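# Hang the lantern on the rail by its red wire

## Task

Use the red wire to suspend the lantern from the rail so that no part of the lantern touches the table.

## Robot and tools

Robot: two FANUC CRX-5iA style six-joint arms, left_arm and right_arm, each fitted with a Robotiq 2F-85 two-finger gripper (85 mm at full open). Base roots in the scene frame: left_arm at (+0.040, +0.319, +0.020) m, right_arm at (+0.018, -0.310, +0.020) m, both turned almost not at all about z. Loose objects can occasionally get a brief shove from outside. Anything that ends up off the table, dropped or left there, fails the scene.

Frames: the scene frame has its origin at table height, halfway between the nominal bases, with +z up and +x pointing out over the table; left_arm sits on the +y side. Image left and right do not match arm names. Every hand pose, offset and target is given in that arm's own base frame. Fixed cameras and the table use the scene frame. Gripper axes: fingers extend along +z, close along y, and a block projects about 10 cm toward +x. end_effector_position is the point between the closed pads; closed fingertips reach about 19 mm past it, open ones about 6 mm. Reported positions can be off by a few cm, more at long reach.

Row layout (both motion tools): 18 numbers in [-1, 1]. The first 9 are left_arm: dx, dy, dz, rx, ry, rz, then gripper position, force_limit, speed. The next 9 are the same for right_arm. Both arms are always included. dx..rz are offsets, not poses, measured from the arm's current Hand target along its base axes. Scale: 1.0 = 0.6 m or 180 degrees. rx, ry, rz form a single rotation vector about the Hand target position. An all-zero pose re-requests the current Hand target. Gripper numbers are absolute commands: position +1 is fully open, about -0.8 brings the pads together, -1 closes until blocked. force_limit and speed both start at +1; speed -1 is about 20 mm/s, 0 about 85, +1 about 150. A 0 for a gripper value is a real command, so repeat the earlier values to leave a gripper unchanged.

execute_actions(actions, cameras): actions is a list of actions. Each action is up to 15 rows, one per 1/30 s step, and the last row holds for whatever remains of 15 steps. Every row in an action is an offset from the Hand target at the start of that action. Each new action starts from the updated target, so repeating the same offset keeps moving. An empty list returns state plus images and the scene number.

move(target, speed, blend, stop_force, zero, blocking, cameras): a straight-line path to one row, or through a list of up to 15 rows. All rows are offsets from the same starting Hand targets, not chained. speed is in m/s, 0.002 to 1, default 0.25. blend is a corner rounding distance in m; 0 means stop at each target. stop_force is in N, 12 to 80, and ends an arm's path when the push opposing its motion reaches that level. It is unreliable on turning grippers, near singular poses, or for light loose things. Omit it when backing away from a contact. zero resets the force baseline, default true. blocking=false cannot be combined with stop_force. The result ends with a move: line naming how the move ended (done, off_target, moving, held, fault) and limits (paced = clipped, held = steps withheld). Paths stop after 10 s at most.

wait(seconds 0-10) lets time run. stop brakes a running move. zoom_image(camera, region [x0,y0,x1,y1], at most 504 px per side) enlarges the latest image from cam_high, cam_low, cam_pegs, cam_rail, cam_left_wrist or cam_right_wrist (each 896x504). read_manual gives licences only. finished_scene(scene) ends the scene and cannot be undone. The goal must already be complete and hold without the robot.

Control behaviour: each step, the commanded pose is clipped to within 70 mm and 16 degrees of the measured gripper pose. Hand target in the result is the last commanded pose after that clip. A gripper may settle short of it; send the remaining distance as an offset. To release a push, command the target back past the gripper.

Result fields:
- Joint velocities: may read within noise.
- Flange force: gripper-axis force including the held weight, with noticeable error.
- Tool commands.
- position_measured: counts, where 3 = open, 78 ≈ 60 mm, 130 ≈ 40 mm, 180 ≈ 20 mm, 230 = pads together.
- object_status: 0 moving, 1 blocked opening, 2 blocked closing (a grip), 3 reached position or pads met.
- MOTOR HOT warnings.

To grip, send -1, keep it there, and confirm status 2. A new force_limit or speed only applies after the position changes by at least 0.01.

Hazards:
- Any net outside force of 150 N or more, or joint contact torque at its limit, stops that arm for 10 s. Limits are 150 N m for the waist, shoulder and elbow, and 37.6 N m for the three wrist joints; held weight counts.
- Arms are stiff, so targets even slightly beyond a firm contact can fault.
- Overheating from holding loads or staying stretched brakes an arm for 30-60 s.
- Avoid arm-to-arm contact or gripping the other arm's fingers: this can fail the scene.
- Avoid slams, hard pushes, drops, and releasing moving parts.
- Avoid hard grips on things still resting on a surface and fast swings of loads.
- Fast moves drift off their path and strike harder.

Each tool is called after ">>>" as name([rows], argument=value, ...), one row to a line, values as JSON.

## Session

>>> execute_actions(actions=[])

Scene clock: 0.00 s.
left_arm: end_effector_position=(+0.3436, -0.0106, +0.2001) position_measured=3 object_status=3 end_effector_quat_wxyz=(-0.075, -0.376, +0.915, -0.129) | right_arm: end_effector_position=(+0.4887, -0.3554, +0.1260) position_measured=3 object_status=3 end_effector_quat_wxyz=(+0.082, +0.881, +0.282, +0.371)
Joint positions: left_arm=[0.577 -0.194 -0.469 0.226 -1.498 0.163] | right_arm=[-0.752 0.205 -0.151 -0.807 -0.814 -1.319]
Joint velocities: within noise
Flange force (N): no reading
Hand target: left_arm +0.3436, -0.0106, +0.2001; -0.075, -0.376, +0.915, -0.129 | right_arm +0.4887, -0.3554, +0.1260; +0.082, +0.881, +0.282, +0.371
Tool commands: left_gripper/position=+1.0 left_gripper/force_limit=+1.0 left_gripper/speed=+1.0 right_gripper/position=+1.0 right_gripper/force_limit=+1.0 right_gripper/speed=+1.0

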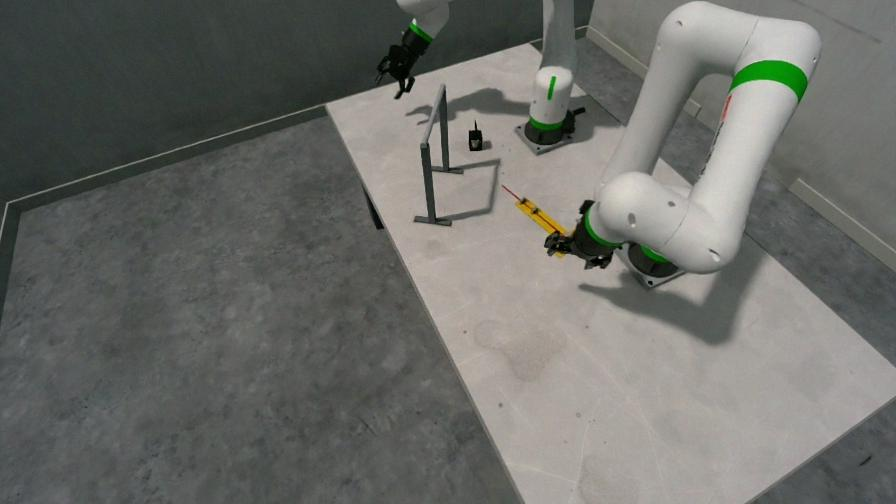

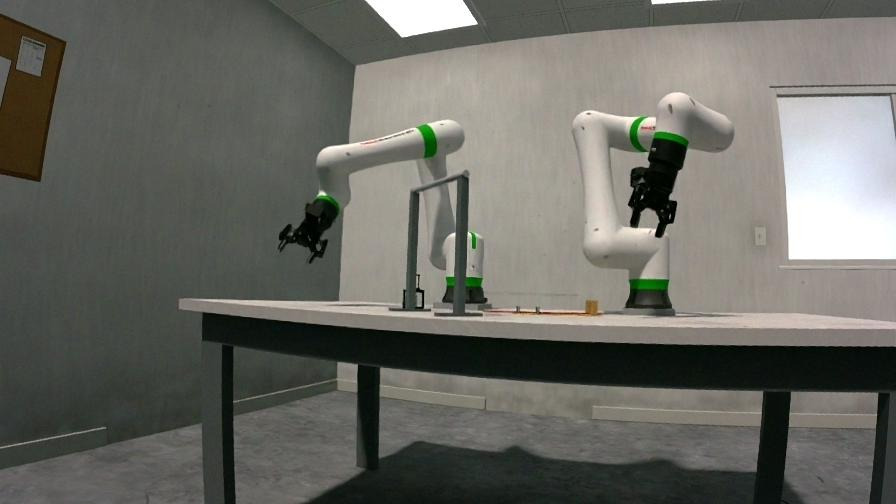

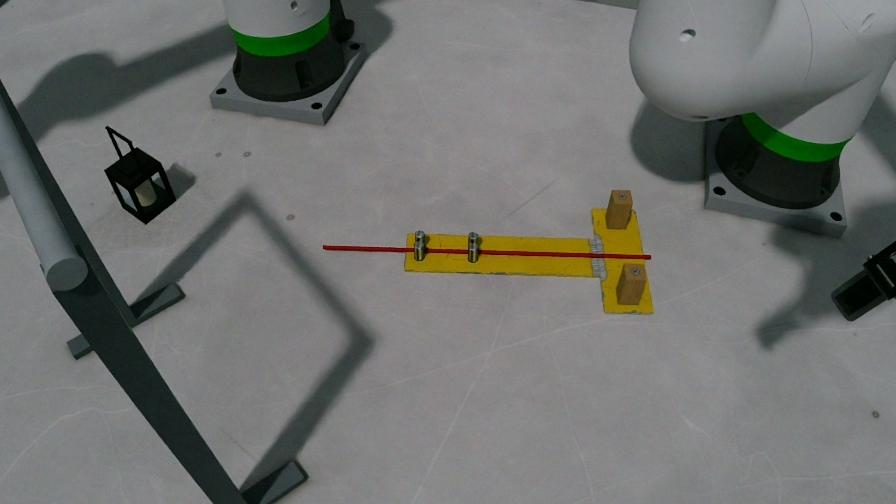

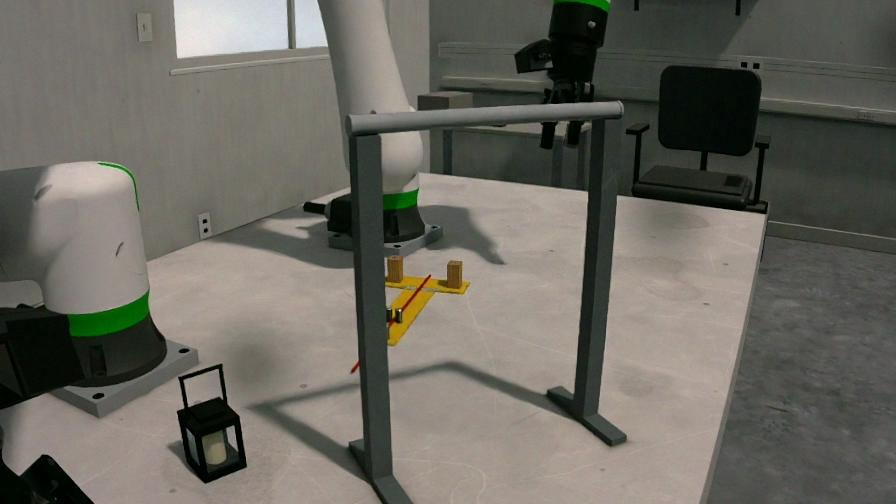

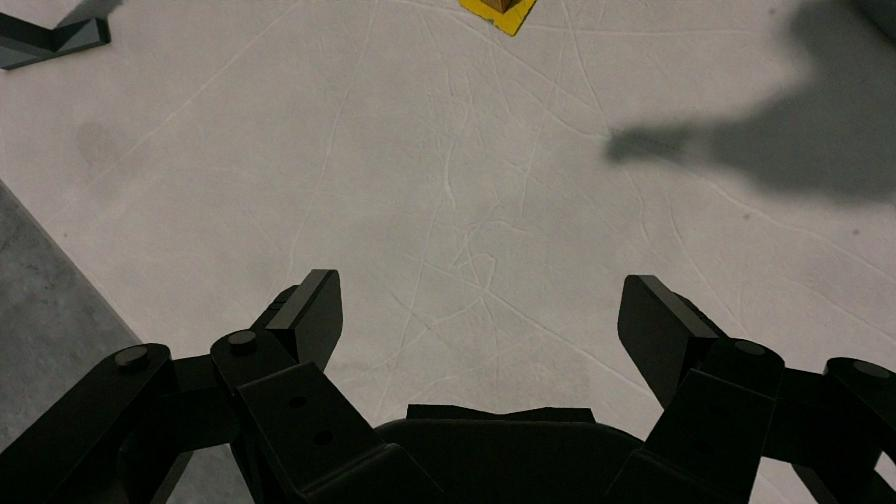

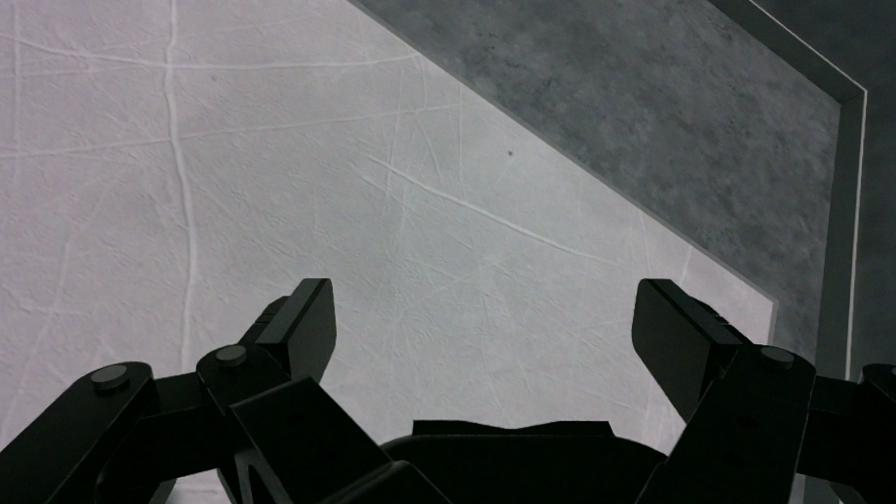

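>>> move(target=[-0.156,0.184,0.083,0.031,-0.117,-0.741,0.1,0.5,-0.3,-0.148,0.509,0.207,-0.288,0.105,0.676,-0.3,0.2,-0.5], speed=0.35)

Scene clock: 9.50 s.
left_arm: end_effector_position=(+0.2500, +0.0998, +0.2499) position_measured=117 object_status=3 end_effector_quat_wxyz=(+0.000, +0.707, +0.707, +0.000) | right_arm: end_effector_position=(+0.4081, -0.0694, +0.2444) position_measured=167 object_status=3 end_effector_quat_wxyz=(+0.010, +0.190, +0.981, +0.025)
Joint positions: left_arm=[0.883 -0.493 -0.455 -0.001 -1.608 -2.453] | right_arm=[0.118 -0.103 -0.176 -0.042 -1.463 -0.497]
Flange force (N): left_arm=[-3.5 4.1 0.7] | right_arm=[2.5 1.2 4.1]
Flange force when the fault began (N): right_arm=[-124.1 -68.6 24.4]
Hand target: left_arm +0.2500, +0.0998, +0.2499; +0.000, +0.707, +0.707, +0.000 | right_arm +0.4081, -0.0694, +0.2444; +0.010, +0.190, +0.981, +0.025 (not the last commanded pose)
Tool commands: left_gripper/position=+0.1 left_gripper/force_limit=+0.5 left_gripper/speed=-0.3 right_gripper/position=-0.301961 right_gripper/force_limit=+0.2 right_gripper/speed=-0.498039
Off the commanded pose: left_arm 0.000 m, 0 deg | right_arm 0.022 m, 8 deg.
FORCE FAULT: contact force on the right arm reached its limit, and that arm stopped. The contact can be on any part of that arm, not only on its tool. That arm's remaining commands of this call were not run. That arm is still stopped at the end of this call. That arm stays stopped for about 10 more seconds. Until then a move that you send moves the other arm only, and its call returns only when the move has ended. Once the stop has ended, the next robot result says so. If the stop ends while you think or write, that arm runs what you send next, counted from a new Hand target: where the arm stands when the stop ends. While its stop runs, that arm takes no new command, but its gripper still runs the gripper command that each later call begins with. Until it ends, the stop uses up actions while you think or wait. An arm that is not stopped still takes commands.
move: fault (right_arm)

>>> wait(seconds=10, cameras=["all"])

Scene clock: 20.03 s.
left_arm: end_effector_position=(+0.2500, +0.0998, +0.2499) position_measured=117 object_status=3 end_effector_quat_wxyz=(+0.000, +0.707, +0.707, +0.000) | right_arm: end_effector_position=(+0.4081, -0.0694, +0.2444) position_measured=167 object_status=3 end_effector_quat_wxyz=(+0.010, +0.190, +0.981, +0.025)
Joint positions: left_arm=[0.883 -0.493 -0.455 -0.001 -1.608 -2.453] | right_arm=[0.118 -0.103 -0.176 -0.042 -1.463 -0.497]
Flange force (N): left_arm=[-3.6 4.5 0.8] | right_arm=[2.5 1.2 4.0]
Hand target: left_arm +0.2500, +0.0998, +0.2499; +0.000, +0.707, +0.707, +0.000 | right_arm +0.4081, -0.0694, +0.2444; +0.010, +0.190, +0.981, +0.025 (not the last commanded pose)
Tool commands: left_gripper/position=+0.1 left_gripper/force_limit=+0.5 left_gripper/speed=-0.3 right_gripper/position=-0.301961 right_gripper/force_limit=+0.2 right_gripper/speed=-0.498039
Off the commanded pose: left_arm 0.000 m, 0 deg | right_arm 0.022 m, 8 deg.
FORCE FAULT, CONTINUED: the right arm's stop, for the force fault that an earlier result reported, is over. The rest of the stop counts as 19 of the actions that you can send in this scene. That arm's target is now where it stood when the stop ended, not its last command. That arm accepts commands again.
wait: 10.00 s; at rest from the start

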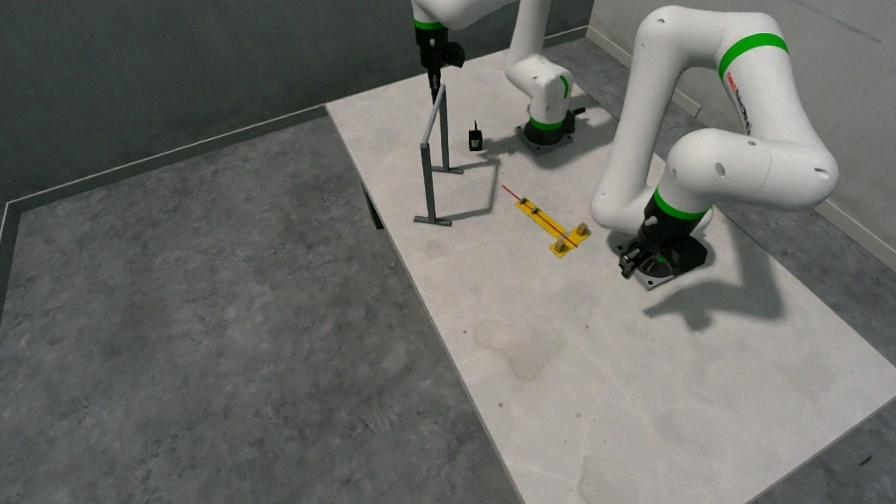

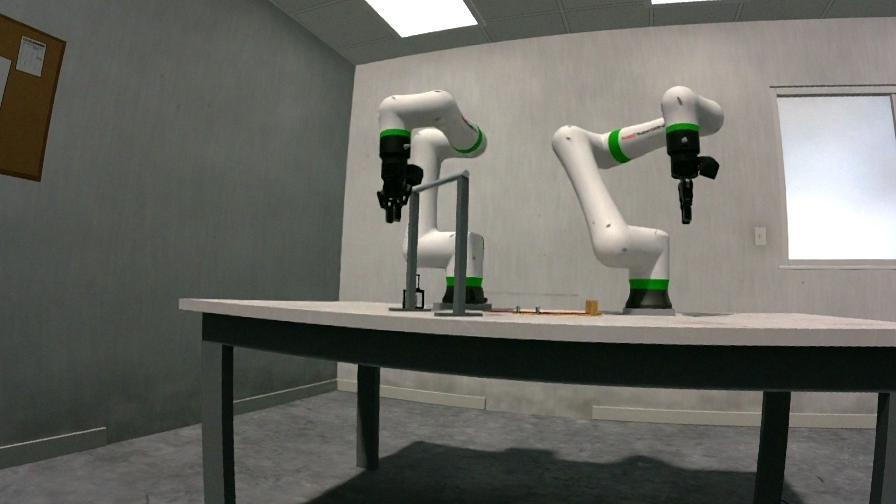

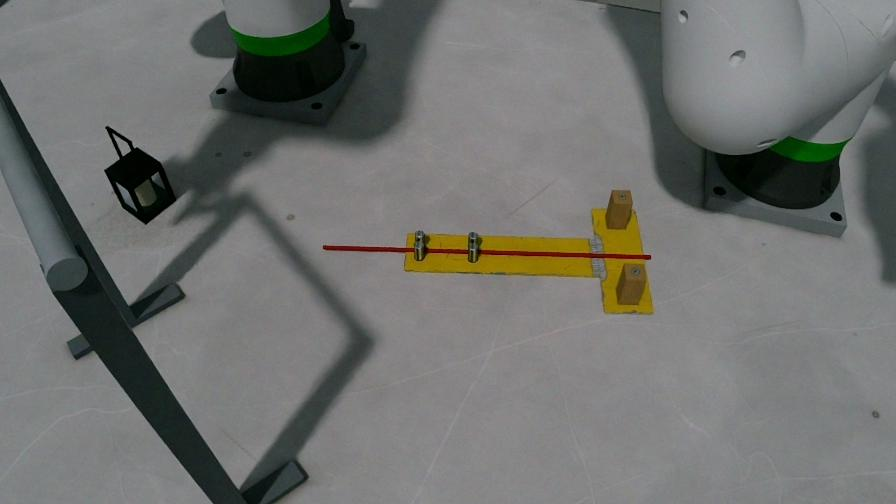

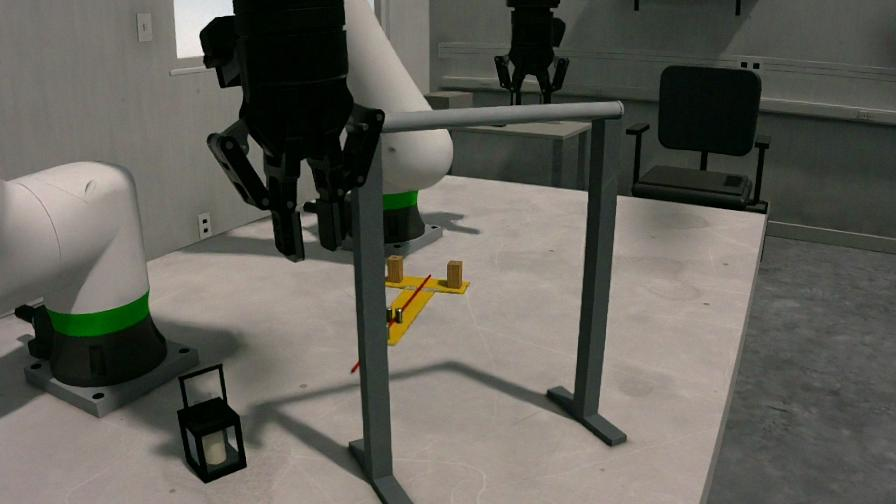

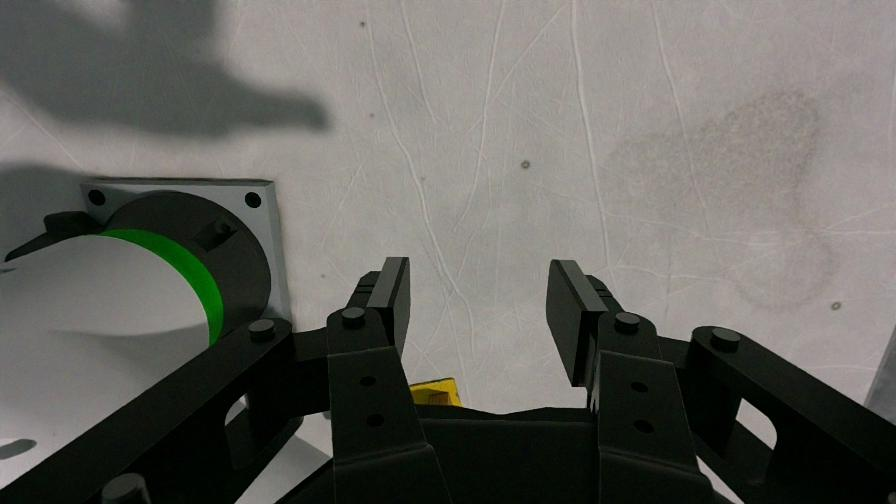

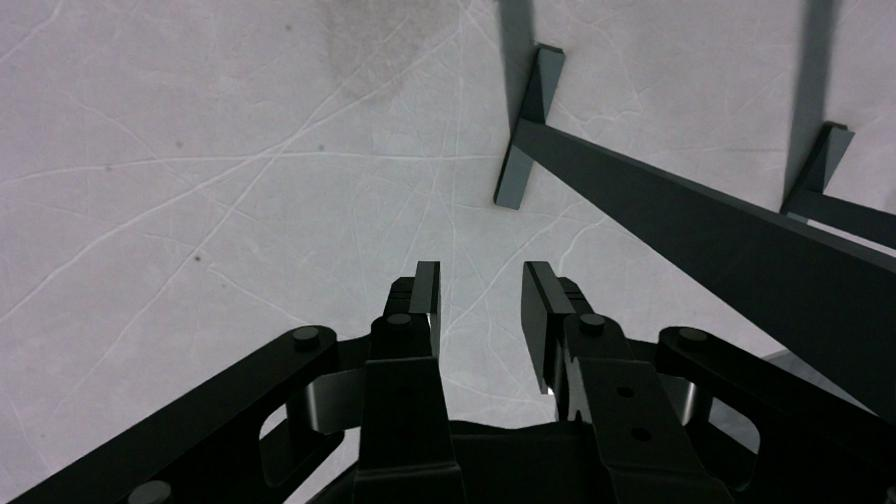

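>>> move([
  [0,0,0,0,0,0,0.1,0.5,-0.3,-0.02,-0.1,0,0,0,0,-0.3,0.2,-0.5],
  [0,0,0,0,0,0,0.1,0.5,-0.3,-0.05,-0.1,0.3,0,0,0,-0.3,0.2,-0.5],
  [0,0,0,0,0,0,0.1,0.5,-0.3,-0.2,0.3,0.3,0,0,0,-0.3,0.2,-0.5],
], speed=0.2, cameras=["cam_right_wrist","cam_rail"])

Scene clock: 25.27 s.
left_arm: end_effector_position=(+0.2500, +0.0998, +0.2499) position_measured=117 object_status=3 end_effector_quat_wxyz=(+0.000, +0.707, +0.707, +0.000) | right_arm: end_effector_position=(+0.2881, +0.1106, +0.4244) position_measured=167 object_status=3 end_effector_quat_wxyz=(+0.010, +0.190, +0.981, +0.025)
Joint positions: left_arm=[0.883 -0.493 -0.455 -0.001 -1.608 -2.453] | right_arm=[0.789 -0.33 0.063 -0.012 -1.911 -1.176]
Flange force (N): left_arm=[-3.8 4.7 1.0] | right_arm=[2.3 -1.7 5.3]
Hand target: left_arm +0.2500, +0.0998, +0.2499; +0.000, +0.707, +0.707, +0.000 | right_arm +0.2881, +0.1106, +0.4244; +0.010, +0.190, +0.981, +0.025
Off the commanded pose: left_arm 0.000 m, 0 deg | right_arm 0.000 m, 0 deg.
move: done
Images, in order (width x height): cam_rail 896x504, cam_right_wrist 896x504.

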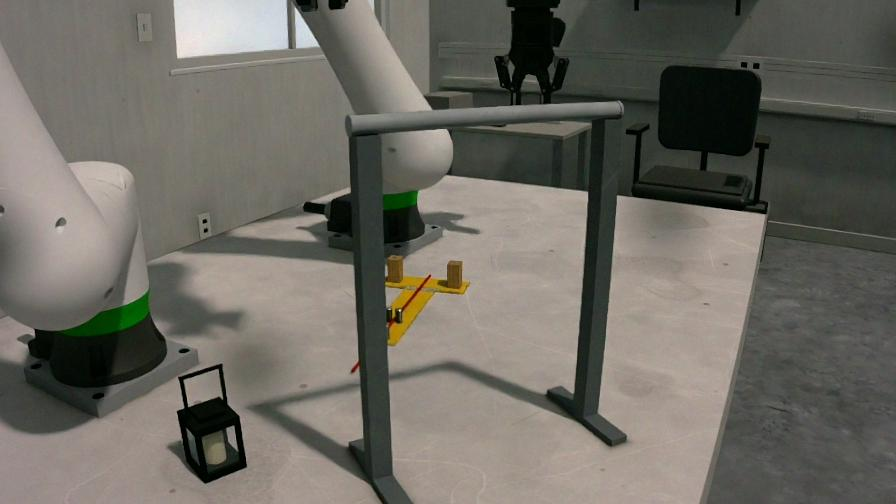

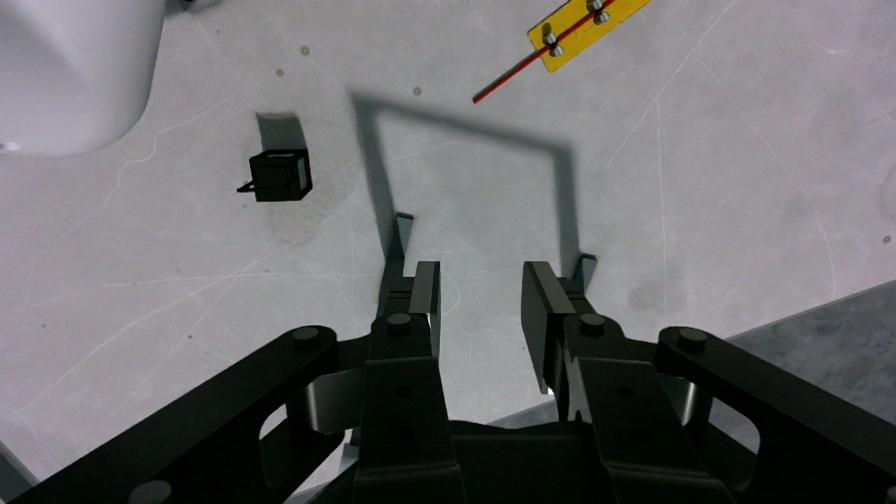

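>>> move(target=[-0.083,-0.333,-0.167,0,0,0.083,0.1,0.5,-0.3,-0.057,0.181,-0.45,-0.018,-0.011,0.705,-0.3,0.2,-0.5], speed=0.3, cameras=["cam_right_wrist","cam_left_wrist","cam_pegs"])

Scene clock: 35.07 s.
left_arm: end_effector_position=(+0.2002, -0.1000, +0.1497) position_measured=117 object_status=3 end_effector_quat_wxyz=(+0.000, +0.609, +0.793, +0.000) | right_arm: end_effector_position=(+0.2539, +0.2193, +0.1544) position_measured=167 object_status=3 end_effector_quat_wxyz=(+0.000, +0.793, -0.609, -0.001)
Joint positions: left_arm=[0.155 -0.639 -0.76 -0.001 -1.45 -1.464] | right_arm=[1.109 -0.259 -0.528 -0.001 -1.301 0.724]
Flange force (N): left_arm=[-8.0 -0.1 2.6] | right_arm=[-0.5 4.4 3.2]
Hand target: left_arm +0.2002, -0.1000, +0.1497; +0.000, +0.609, +0.793, +0.000 | right_arm +0.2539, +0.2192, +0.1544; +0.000, +0.793, -0.609, -0.001
Off the commanded pose: left_arm 0.000 m, 0 deg | right_arm 0.000 m, 0 deg.
move: done
Images, in order (width x height): cam_pegs 896x504, cam_left_wrist 896x504, cam_right_wrist 896x504.

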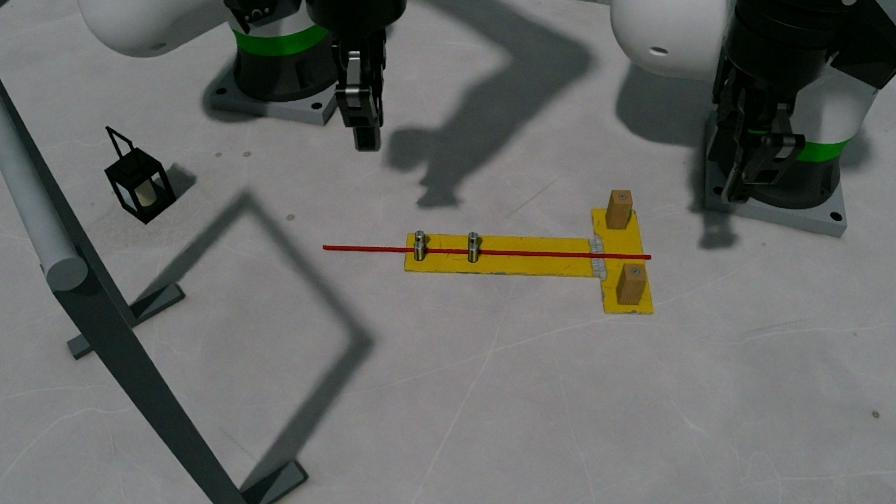

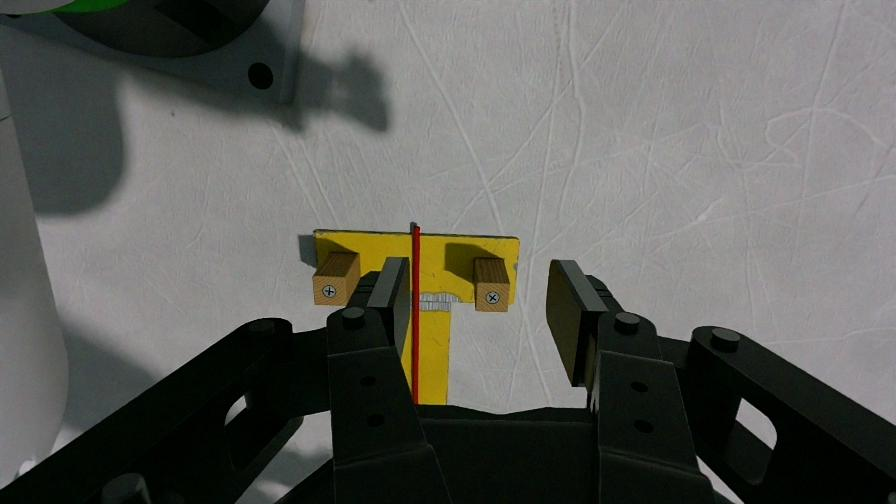

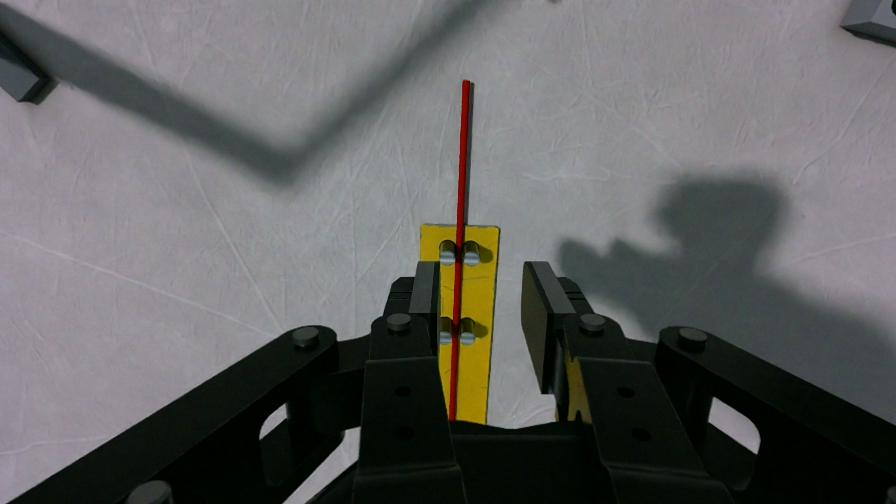

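>>> move([
  [0.049,-0.0828,-0.15,0,0,-0.0072,0.1,0.5,-0.3,0.0168,-0.0588,-0.1,0,0,-0.0111,-0.64,0.2,-0.5],
  [0.049,-0.0828,-0.2387,0,0,-0.0072,0.1,0.5,-0.3,0.0168,-0.0588,-0.2,0,0,-0.0111,-0.64,0.2,-0.5],
], speed=[0.15,0.08], cameras=["cam_right_wrist","cam_left_wrist","cam_pegs"])

Scene clock: 42.60 s.
left_arm: end_effector_position=(+0.2296, -0.1496, +0.0065) position_measured=117 object_status=3 end_effector_quat_wxyz=(+0.000, +0.618, +0.786, +0.000) | right_arm: end_effector_position=(+0.2640, +0.1840, +0.0344) position_measured=210 object_status=3 end_effector_quat_wxyz=(+0.000, +0.783, -0.623, -0.001)
Joint positions: left_arm=[-0.084 -0.24 -0.902 -0.001 -0.91 -1.247] | right_arm=[1.023 -0.146 -0.749 -0.002 -0.968 0.776]
Flange force (N): left_arm=[1.0 -1.4 -1.0] | right_arm=[-0.3 4.1 2.5]
Hand target: left_arm +0.2296, -0.1496, +0.0065; +0.000, +0.618, +0.786, +0.000 | right_arm +0.2640, +0.1840, +0.0344; +0.000, +0.783, -0.623, -0.001
Off the commanded pose: left_arm 0.000 m, 0 deg | right_arm 0.000 m, 0 deg.
move: done
Images, in order (width x height): cam_pegs 896x504, cam_left_wrist 896x504, cam_right_wrist 896x504.

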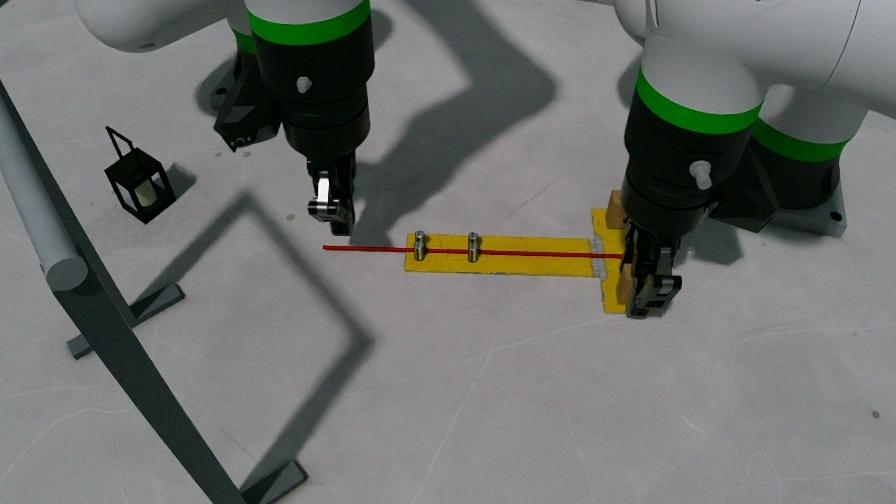

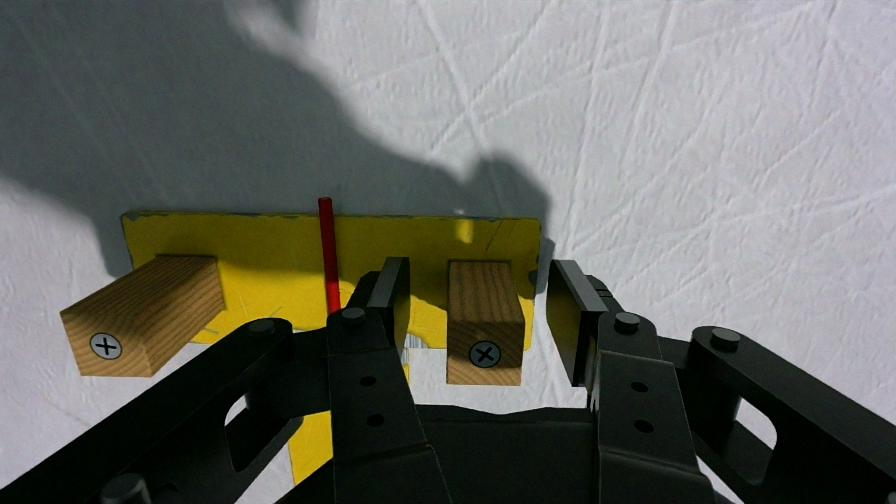

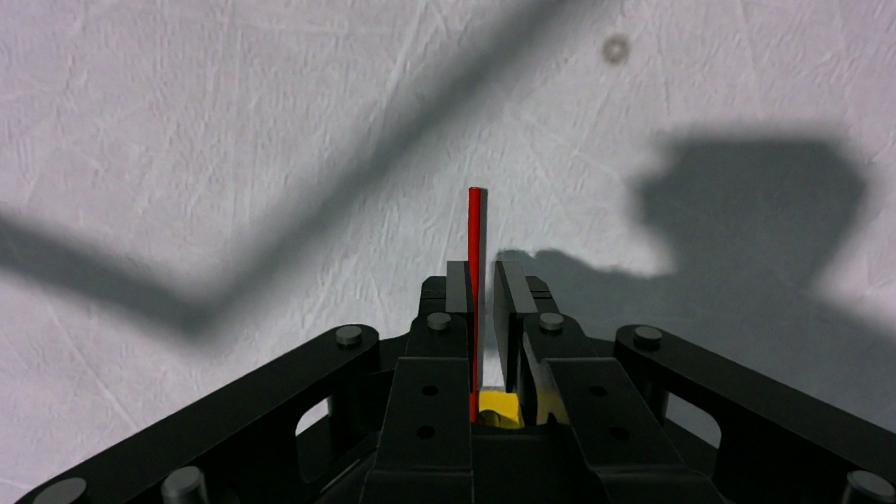

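>>> move([
  [0,0,0,0,0,0,-1,0.5,-1,0,0,-0.035,0,0,0,-0.64,0.2,-0.5],
  [0,0,0.0017,0,0,0,-1,0.5,-1,0,0,-0.0532,0,0,0,-0.64,0.2,-0.5],
], speed=0.05, cameras=["cam_right_wrist","cam_left_wrist"])

Scene clock: 46.27 s.
left_arm: end_effector_position=(+0.2296, -0.1496, +0.0075) position_measured=182 object_status=2 end_effector_quat_wxyz=(+0.000, +0.618, +0.786, +0.000) | right_arm: end_effector_position=(+0.2640, +0.1840, +0.0024) position_measured=210 object_status=3 end_effector_quat_wxyz=(+0.000, +0.783, -0.623, -0.001)
Joint positions: left_arm=[-0.084 -0.243 -0.901 -0.001 -0.913 -1.247] | right_arm=[1.023 -0.08 -0.785 -0.002 -0.865 0.776]
Flange force (N): left_arm=[-4.2 -2.6 2.1] | right_arm=[-1.1 3.5 2.8]
Hand target: left_arm +0.2296, -0.1496, +0.0075; +0.000, +0.618, +0.786, +0.000 | right_arm +0.2640, +0.1840, +0.0024; +0.000, +0.783, -0.623, -0.001
Off the commanded pose: left_arm 0.000 m, 0 deg | right_arm 0.000 m, 0 deg.
move: done
Images, in order (width x height): cam_left_wrist 896x504, cam_right_wrist 896x504.

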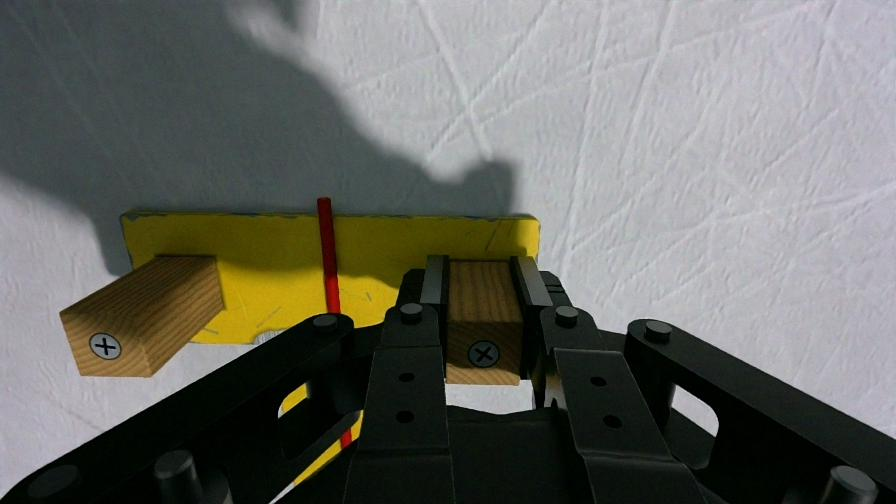

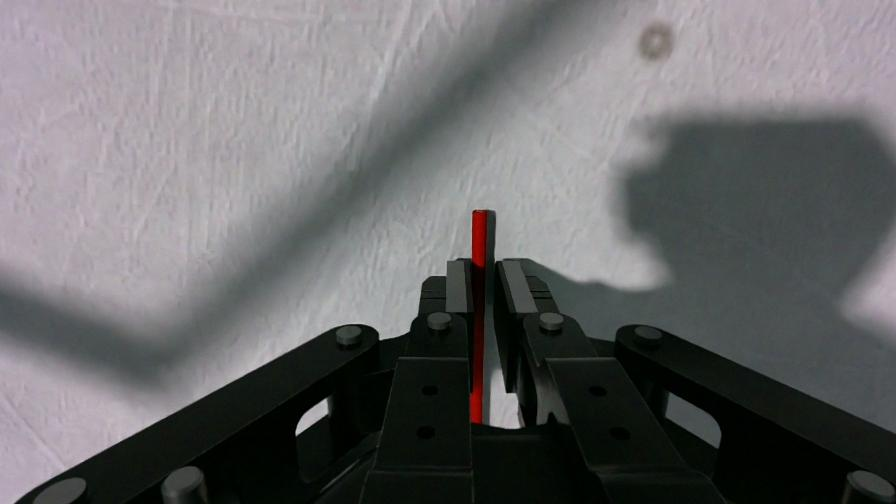

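>>> move([
  [0,0,0,0,0,0,-1,0.5,-1,0.031,0.0115,0,0,0,0.0822,-0.64,0.2,-0.5],
  [0,0,0,0,0,0,-1,0.5,-1,0.0573,0.0302,0,0,0,0.1644,-0.64,0.2,-0.5],
  [0,0,0,0,0,0,-1,0.5,-1,0.0777,0.054,0,0,0,0.2461,-0.64,0.2,-0.5],
  [0,0,0,0,0,0,-1,0.5,-1,0.0908,0.0817,0,0,0,0.3283,-0.64,0.2,-0.5],
  [0,0,0,0,0,0,-1,0.5,-1,0.0962,0.111,0,0,0,0.4106,-0.64,0.2,-0.5],
  [0,0,0,0,0,0,-1,0.5,-1,0.094,0.14,0,0,0,0.4928,-0.64,0.2,-0.5],
  [0,0,0,0,0,0,-1,0.5,-1,0.0847,0.1665,0,0,0,0.5744,-0.64,0.2,-0.5],
  [0,0,0,0,0,0,-1,0.5,-1,0.0695,0.1892,0,0,0,0.6567,-0.64,0.2,-0.5],
  [0,0,0,0,0,0,-1,0.5,-1,0.0498,0.207,0,0,0,0.7389,-0.64,0.2,-0.5],
], speed=0.15, blend=0.005, cameras=["cam_right_wrist","cam_left_wrist","cam_pegs"])

Scene clock: 57.37 s.
left_arm: end_effector_position=(+0.2296, -0.1496, +0.0075) position_measured=182 object_status=2 end_effector_quat_wxyz=(+0.000, +0.618, +0.786, +0.000) | right_arm: end_effector_position=(+0.2939, +0.3082, +0.0024) position_measured=210 object_status=3 end_effector_quat_wxyz=(+0.001, +0.883, +0.469, +0.000)
Joint positions: left_arm=[-0.084 -0.243 -0.901 -0.001 -0.913 -1.247] | right_arm=[1.12 0.181 -0.508 0.001 -0.882 2.998]
Flange force (N): left_arm=[0.2 -4.3 2.7] | right_arm=[-2.2 2.8 3.5]
Hand target: left_arm +0.2296, -0.1496, +0.0075; +0.000, +0.618, +0.786, +0.000 | right_arm +0.2939, +0.3082, +0.0024; +0.001, +0.883, +0.469, +0.000
Off the commanded pose: left_arm 0.000 m, 0 deg | right_arm 0.000 m, 0 deg.
move: done
Images, in order (width x height): cam_pegs 896x504, cam_left_wrist 896x504, cam_right_wrist 896x504.

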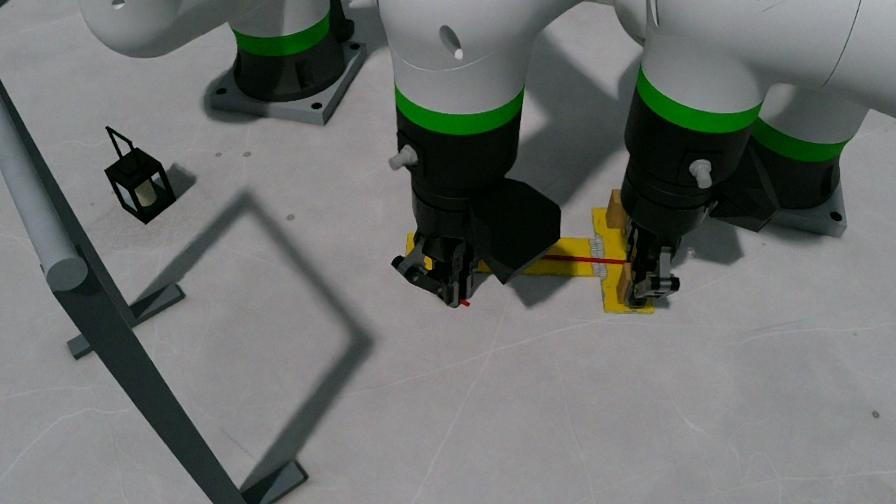

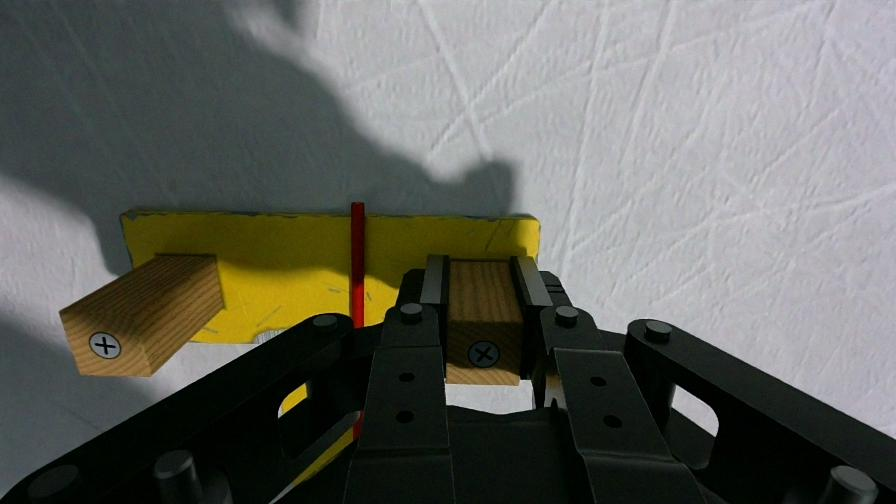

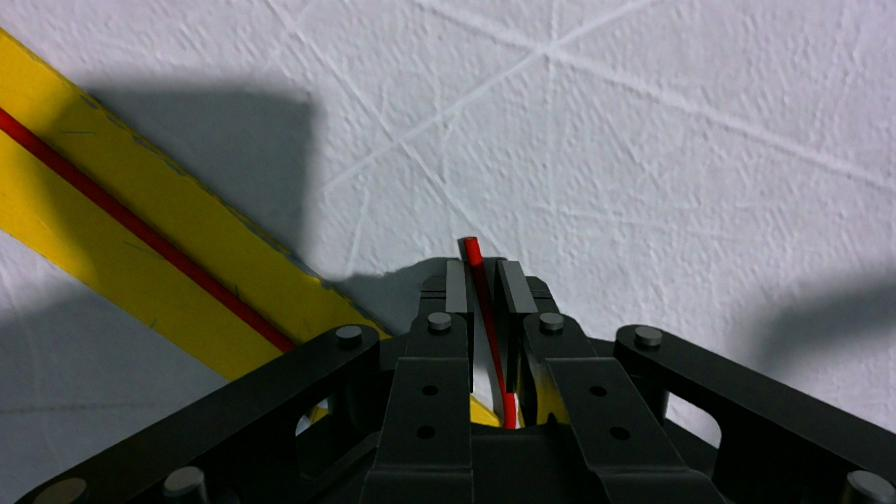

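>>> move([
  [0,0,0,0,0,0,0.1,0.5,-1,0.0069,-0.0047,0,0,0,0,-0.64,0.2,-0.5],
  [0,0,0.25,0,0,0,0.1,0.5,-1,0.0069,-0.0047,0.2,0,0,0,-0.64,0.2,-0.5],
], speed=[0.04,0.2], cameras=["cam_pegs"])

Scene clock: 63.67 s.
left_arm: end_effector_position=(+0.2296, -0.1497, +0.1575) position_measured=117 object_status=3 end_effector_quat_wxyz=(+0.000, +0.618, +0.786, +0.000) | right_arm: end_effector_position=(+0.2981, +0.3053, +0.1224) position_measured=210 object_status=3 end_effector_quat_wxyz=(+0.001, +0.883, +0.469, +0.000)
Joint positions: left_arm=[-0.084 -0.455 -0.65 -0.001 -1.376 -1.247] | right_arm=[1.108 0.019 -0.363 0.001 -1.19 3.011]
Flange force (N): left_arm=[-4.0 -3.1 1.4] | right_arm=[-1.3 -1.9 3.7]
Hand target: left_arm +0.2296, -0.1496, +0.1575; +0.000, +0.618, +0.786, +0.000 | right_arm +0.2980, +0.3053, +0.1224; +0.001, +0.883, +0.469, +0.000
Off the commanded pose: left_arm 0.000 m, 0 deg | right_arm 0.000 m, 0 deg.
move: done
Images, in order (width x height): cam_pegs 896x504.

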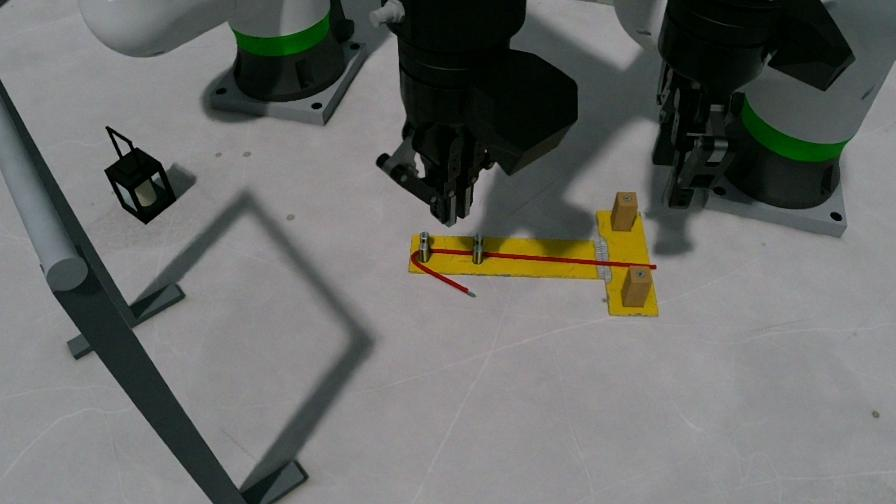

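>>> move([
  [0.034,0.4,0.154,0,0,0,0.1,0.5,-1,-0.08,-0.092,0.05,0,0,-0.739,-0.5,0.2,-0.5],
  [-0.166,0.8,0.154,0,0,0,0.1,0.5,-1,-0.08,-0.092,0.03,0,0,-0.739,-0.5,0.2,-0.5],
], speed=0.3, blend=0.05, cameras=["cam_right_wrist","cam_pegs"])

Scene clock: 69.43 s.
left_arm: end_effector_position=(+0.2412, +0.1053, +0.2492) position_measured=117 object_status=3 end_effector_quat_wxyz=(-0.002, +0.617, +0.787, +0.000) | right_arm: end_effector_position=(+0.2500, +0.2501, +0.1495) position_measured=192 object_status=3 end_effector_quat_wxyz=(+0.000, +0.782, -0.623, -0.001)
Joint positions: left_arm=[0.923 -0.51 -0.465 -0.004 -1.615 -2.254] | right_arm=[1.161 -0.203 -0.497 -0.002 -1.276 0.636]
Flange force (N): left_arm=[-4.4 4.8 0.8] | right_arm=[-0.4 4.2 3.0]
Hand target: left_arm +0.2413, +0.1053, +0.2492; -0.002, +0.617, +0.787, +0.000 (not the last commanded pose) | right_arm +0.2500, +0.2501, +0.1495; +0.000, +0.782, -0.623, -0.001 (not the last commanded pose)
Off the commanded pose: left_arm 0.251 m, 0 deg | right_arm 0.009 m, 0 deg.
led back after a hold (left arm): the arm was led back toward your command in small steps, so it may still be short of it.
move: held (left_arm; a check stopped the path), off_target (right_arm; braked when a check withheld steps of left_arm); path passed 0 of 2 targets; limits=held
pose unreachable (left arm): on one or more control steps of this call, first in action 0 (counted from 0), this arm could not follow its commanded pose, so it was not sent that pose on those steps. It may still have moved: this result reports where it is.
cause: moving toward the commanded pose would bring a part of the arm too close to another arm (a part of this arm just beyond joint 2 (shoulder) and a part of the right arm just beyond its joint 4 (forearm roll), 15 mm apart when this arm was first held).
Images, in order (width x height): cam_pegs 896x504, cam_right_wrist 896x504.

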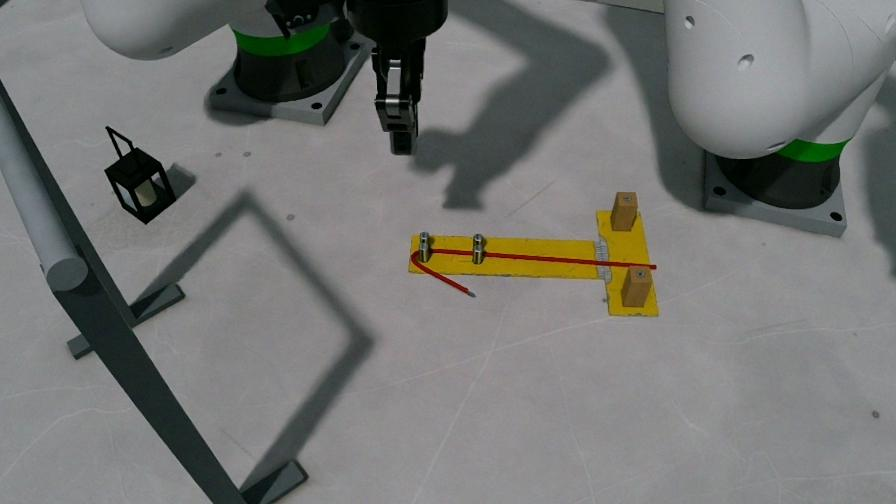

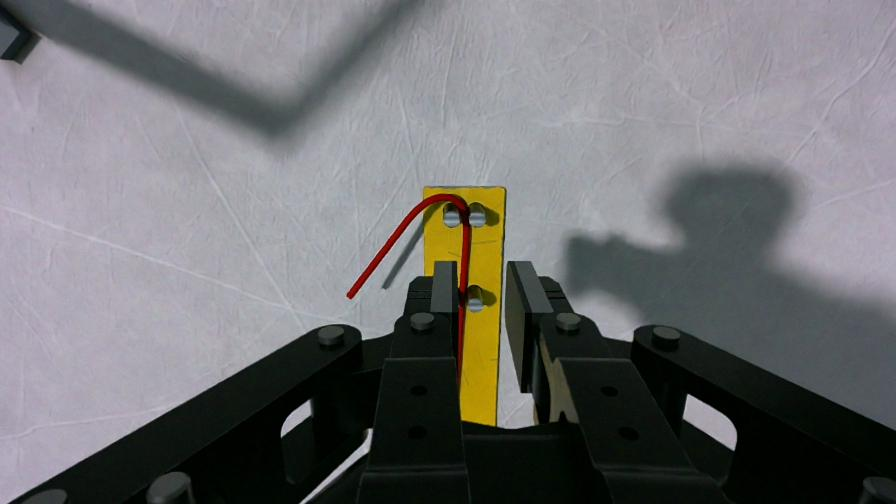

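>>> move([
  [0,0,0,0,0,0,0.1,0.5,-1,0.04,-0.25,0.05,0,0,0,-0.5,0.2,-0.5],
  [-0.185,0.375,0.005,0,0,0,0.1,0.5,-1,0.04,-0.25,0.05,0,0,0,-0.5,0.2,-0.5],
], speed=0.3, cameras=["cam_right_wrist"])

Scene clock: 72.63 s.
left_arm: end_effector_position=(+0.1303, +0.3303, +0.2522) position_measured=117 object_status=3 end_effector_quat_wxyz=(-0.002, +0.617, +0.787, +0.000) | right_arm: end_effector_position=(+0.2740, +0.1001, +0.1795) position_measured=192 object_status=3 end_effector_quat_wxyz=(+0.000, +0.782, -0.623, -0.001)
Joint positions: left_arm=[1.568 -0.246 -0.287 -0.003 -1.527 -2.898] | right_arm=[0.81 -0.409 -0.57 -0.002 -1.409 0.986]
Flange force (N): left_arm=[-1.7 3.3 0.0] | right_arm=[-1.1 4.9 3.6]
Hand target: left_arm +0.1303, +0.3303, +0.2522; -0.002, +0.617, +0.787, +0.000 | right_arm +0.2740, +0.1001, +0.1795; +0.000, +0.782, -0.623, -0.001
Off the commanded pose: left_arm 0.000 m, 0 deg | right_arm 0.000 m, 0 deg.
move: done
Images, in order (width x height): cam_right_wrist 896x504.

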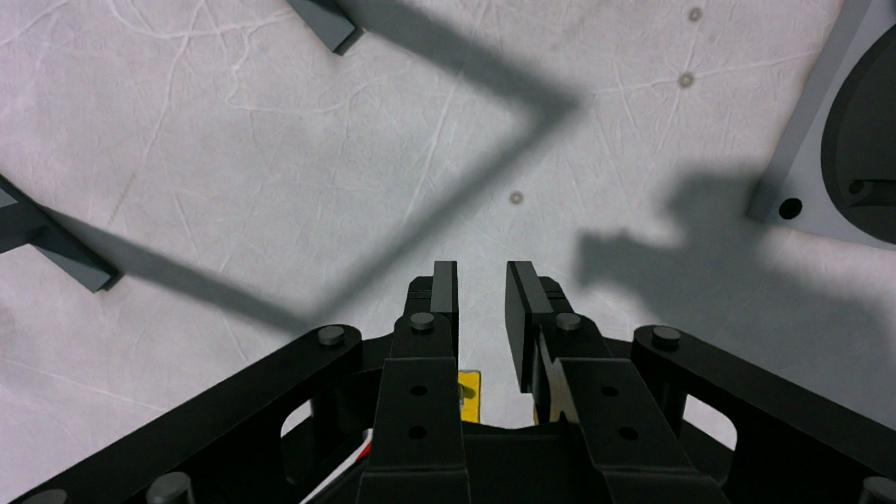

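>>> move([
  [0,0,0,0,0,0,0.1,0.5,-1,-0.0547,0.3187,0,0,0,-0.003,-0.5,0.2,-0.5],
  [0,0,0,0,0,0,0.1,0.5,-1,-0.0547,0.3187,-0.2158,0,0,-0.003,-0.5,0.2,-0.5],
], speed=[0.3,0.15], cameras=["cam_right_wrist"])

Scene clock: 76.40 s.
left_arm: end_effector_position=(+0.1303, +0.3303, +0.2522) position_measured=117 object_status=3 end_effector_quat_wxyz=(-0.002, +0.617, +0.787, +0.000) | right_arm: end_effector_position=(+0.2411, +0.2914, +0.0500) position_measured=192 object_status=3 end_effector_quat_wxyz=(+0.000, +0.779, -0.627, -0.001)
Joint positions: left_arm=[1.568 -0.246 -0.287 -0.003 -1.527 -2.898] | right_arm=[1.229 -0.016 -0.587 -0.002 -0.999 0.559]
Flange force (N): left_arm=[-2.8 2.5 0.7] | right_arm=[0.0 2.8 2.9]
Hand target: left_arm +0.1303, +0.3303, +0.2522; -0.002, +0.617, +0.787, +0.000 | right_arm +0.2412, +0.2913, +0.0500; +0.000, +0.779, -0.627, -0.001
Off the commanded pose: left_arm 0.000 m, 0 deg | right_arm 0.000 m, 0 deg.
move: done
Images, in order (width x height): cam_right_wrist 896x504.

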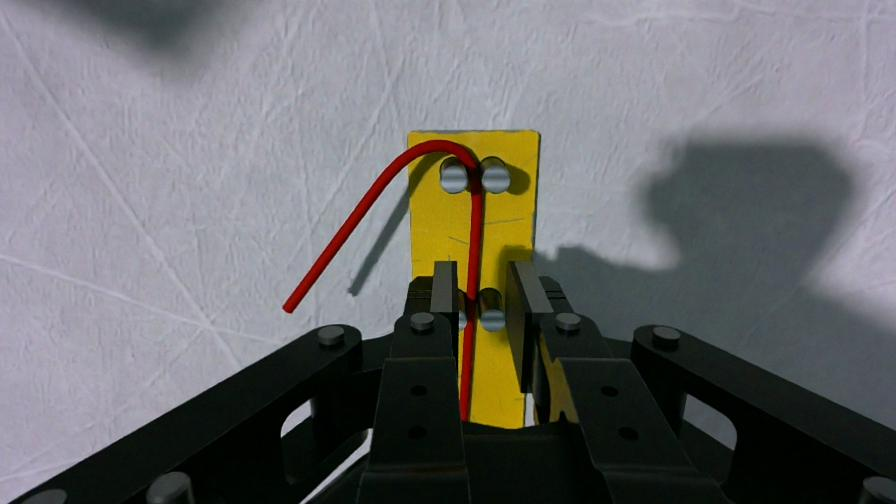

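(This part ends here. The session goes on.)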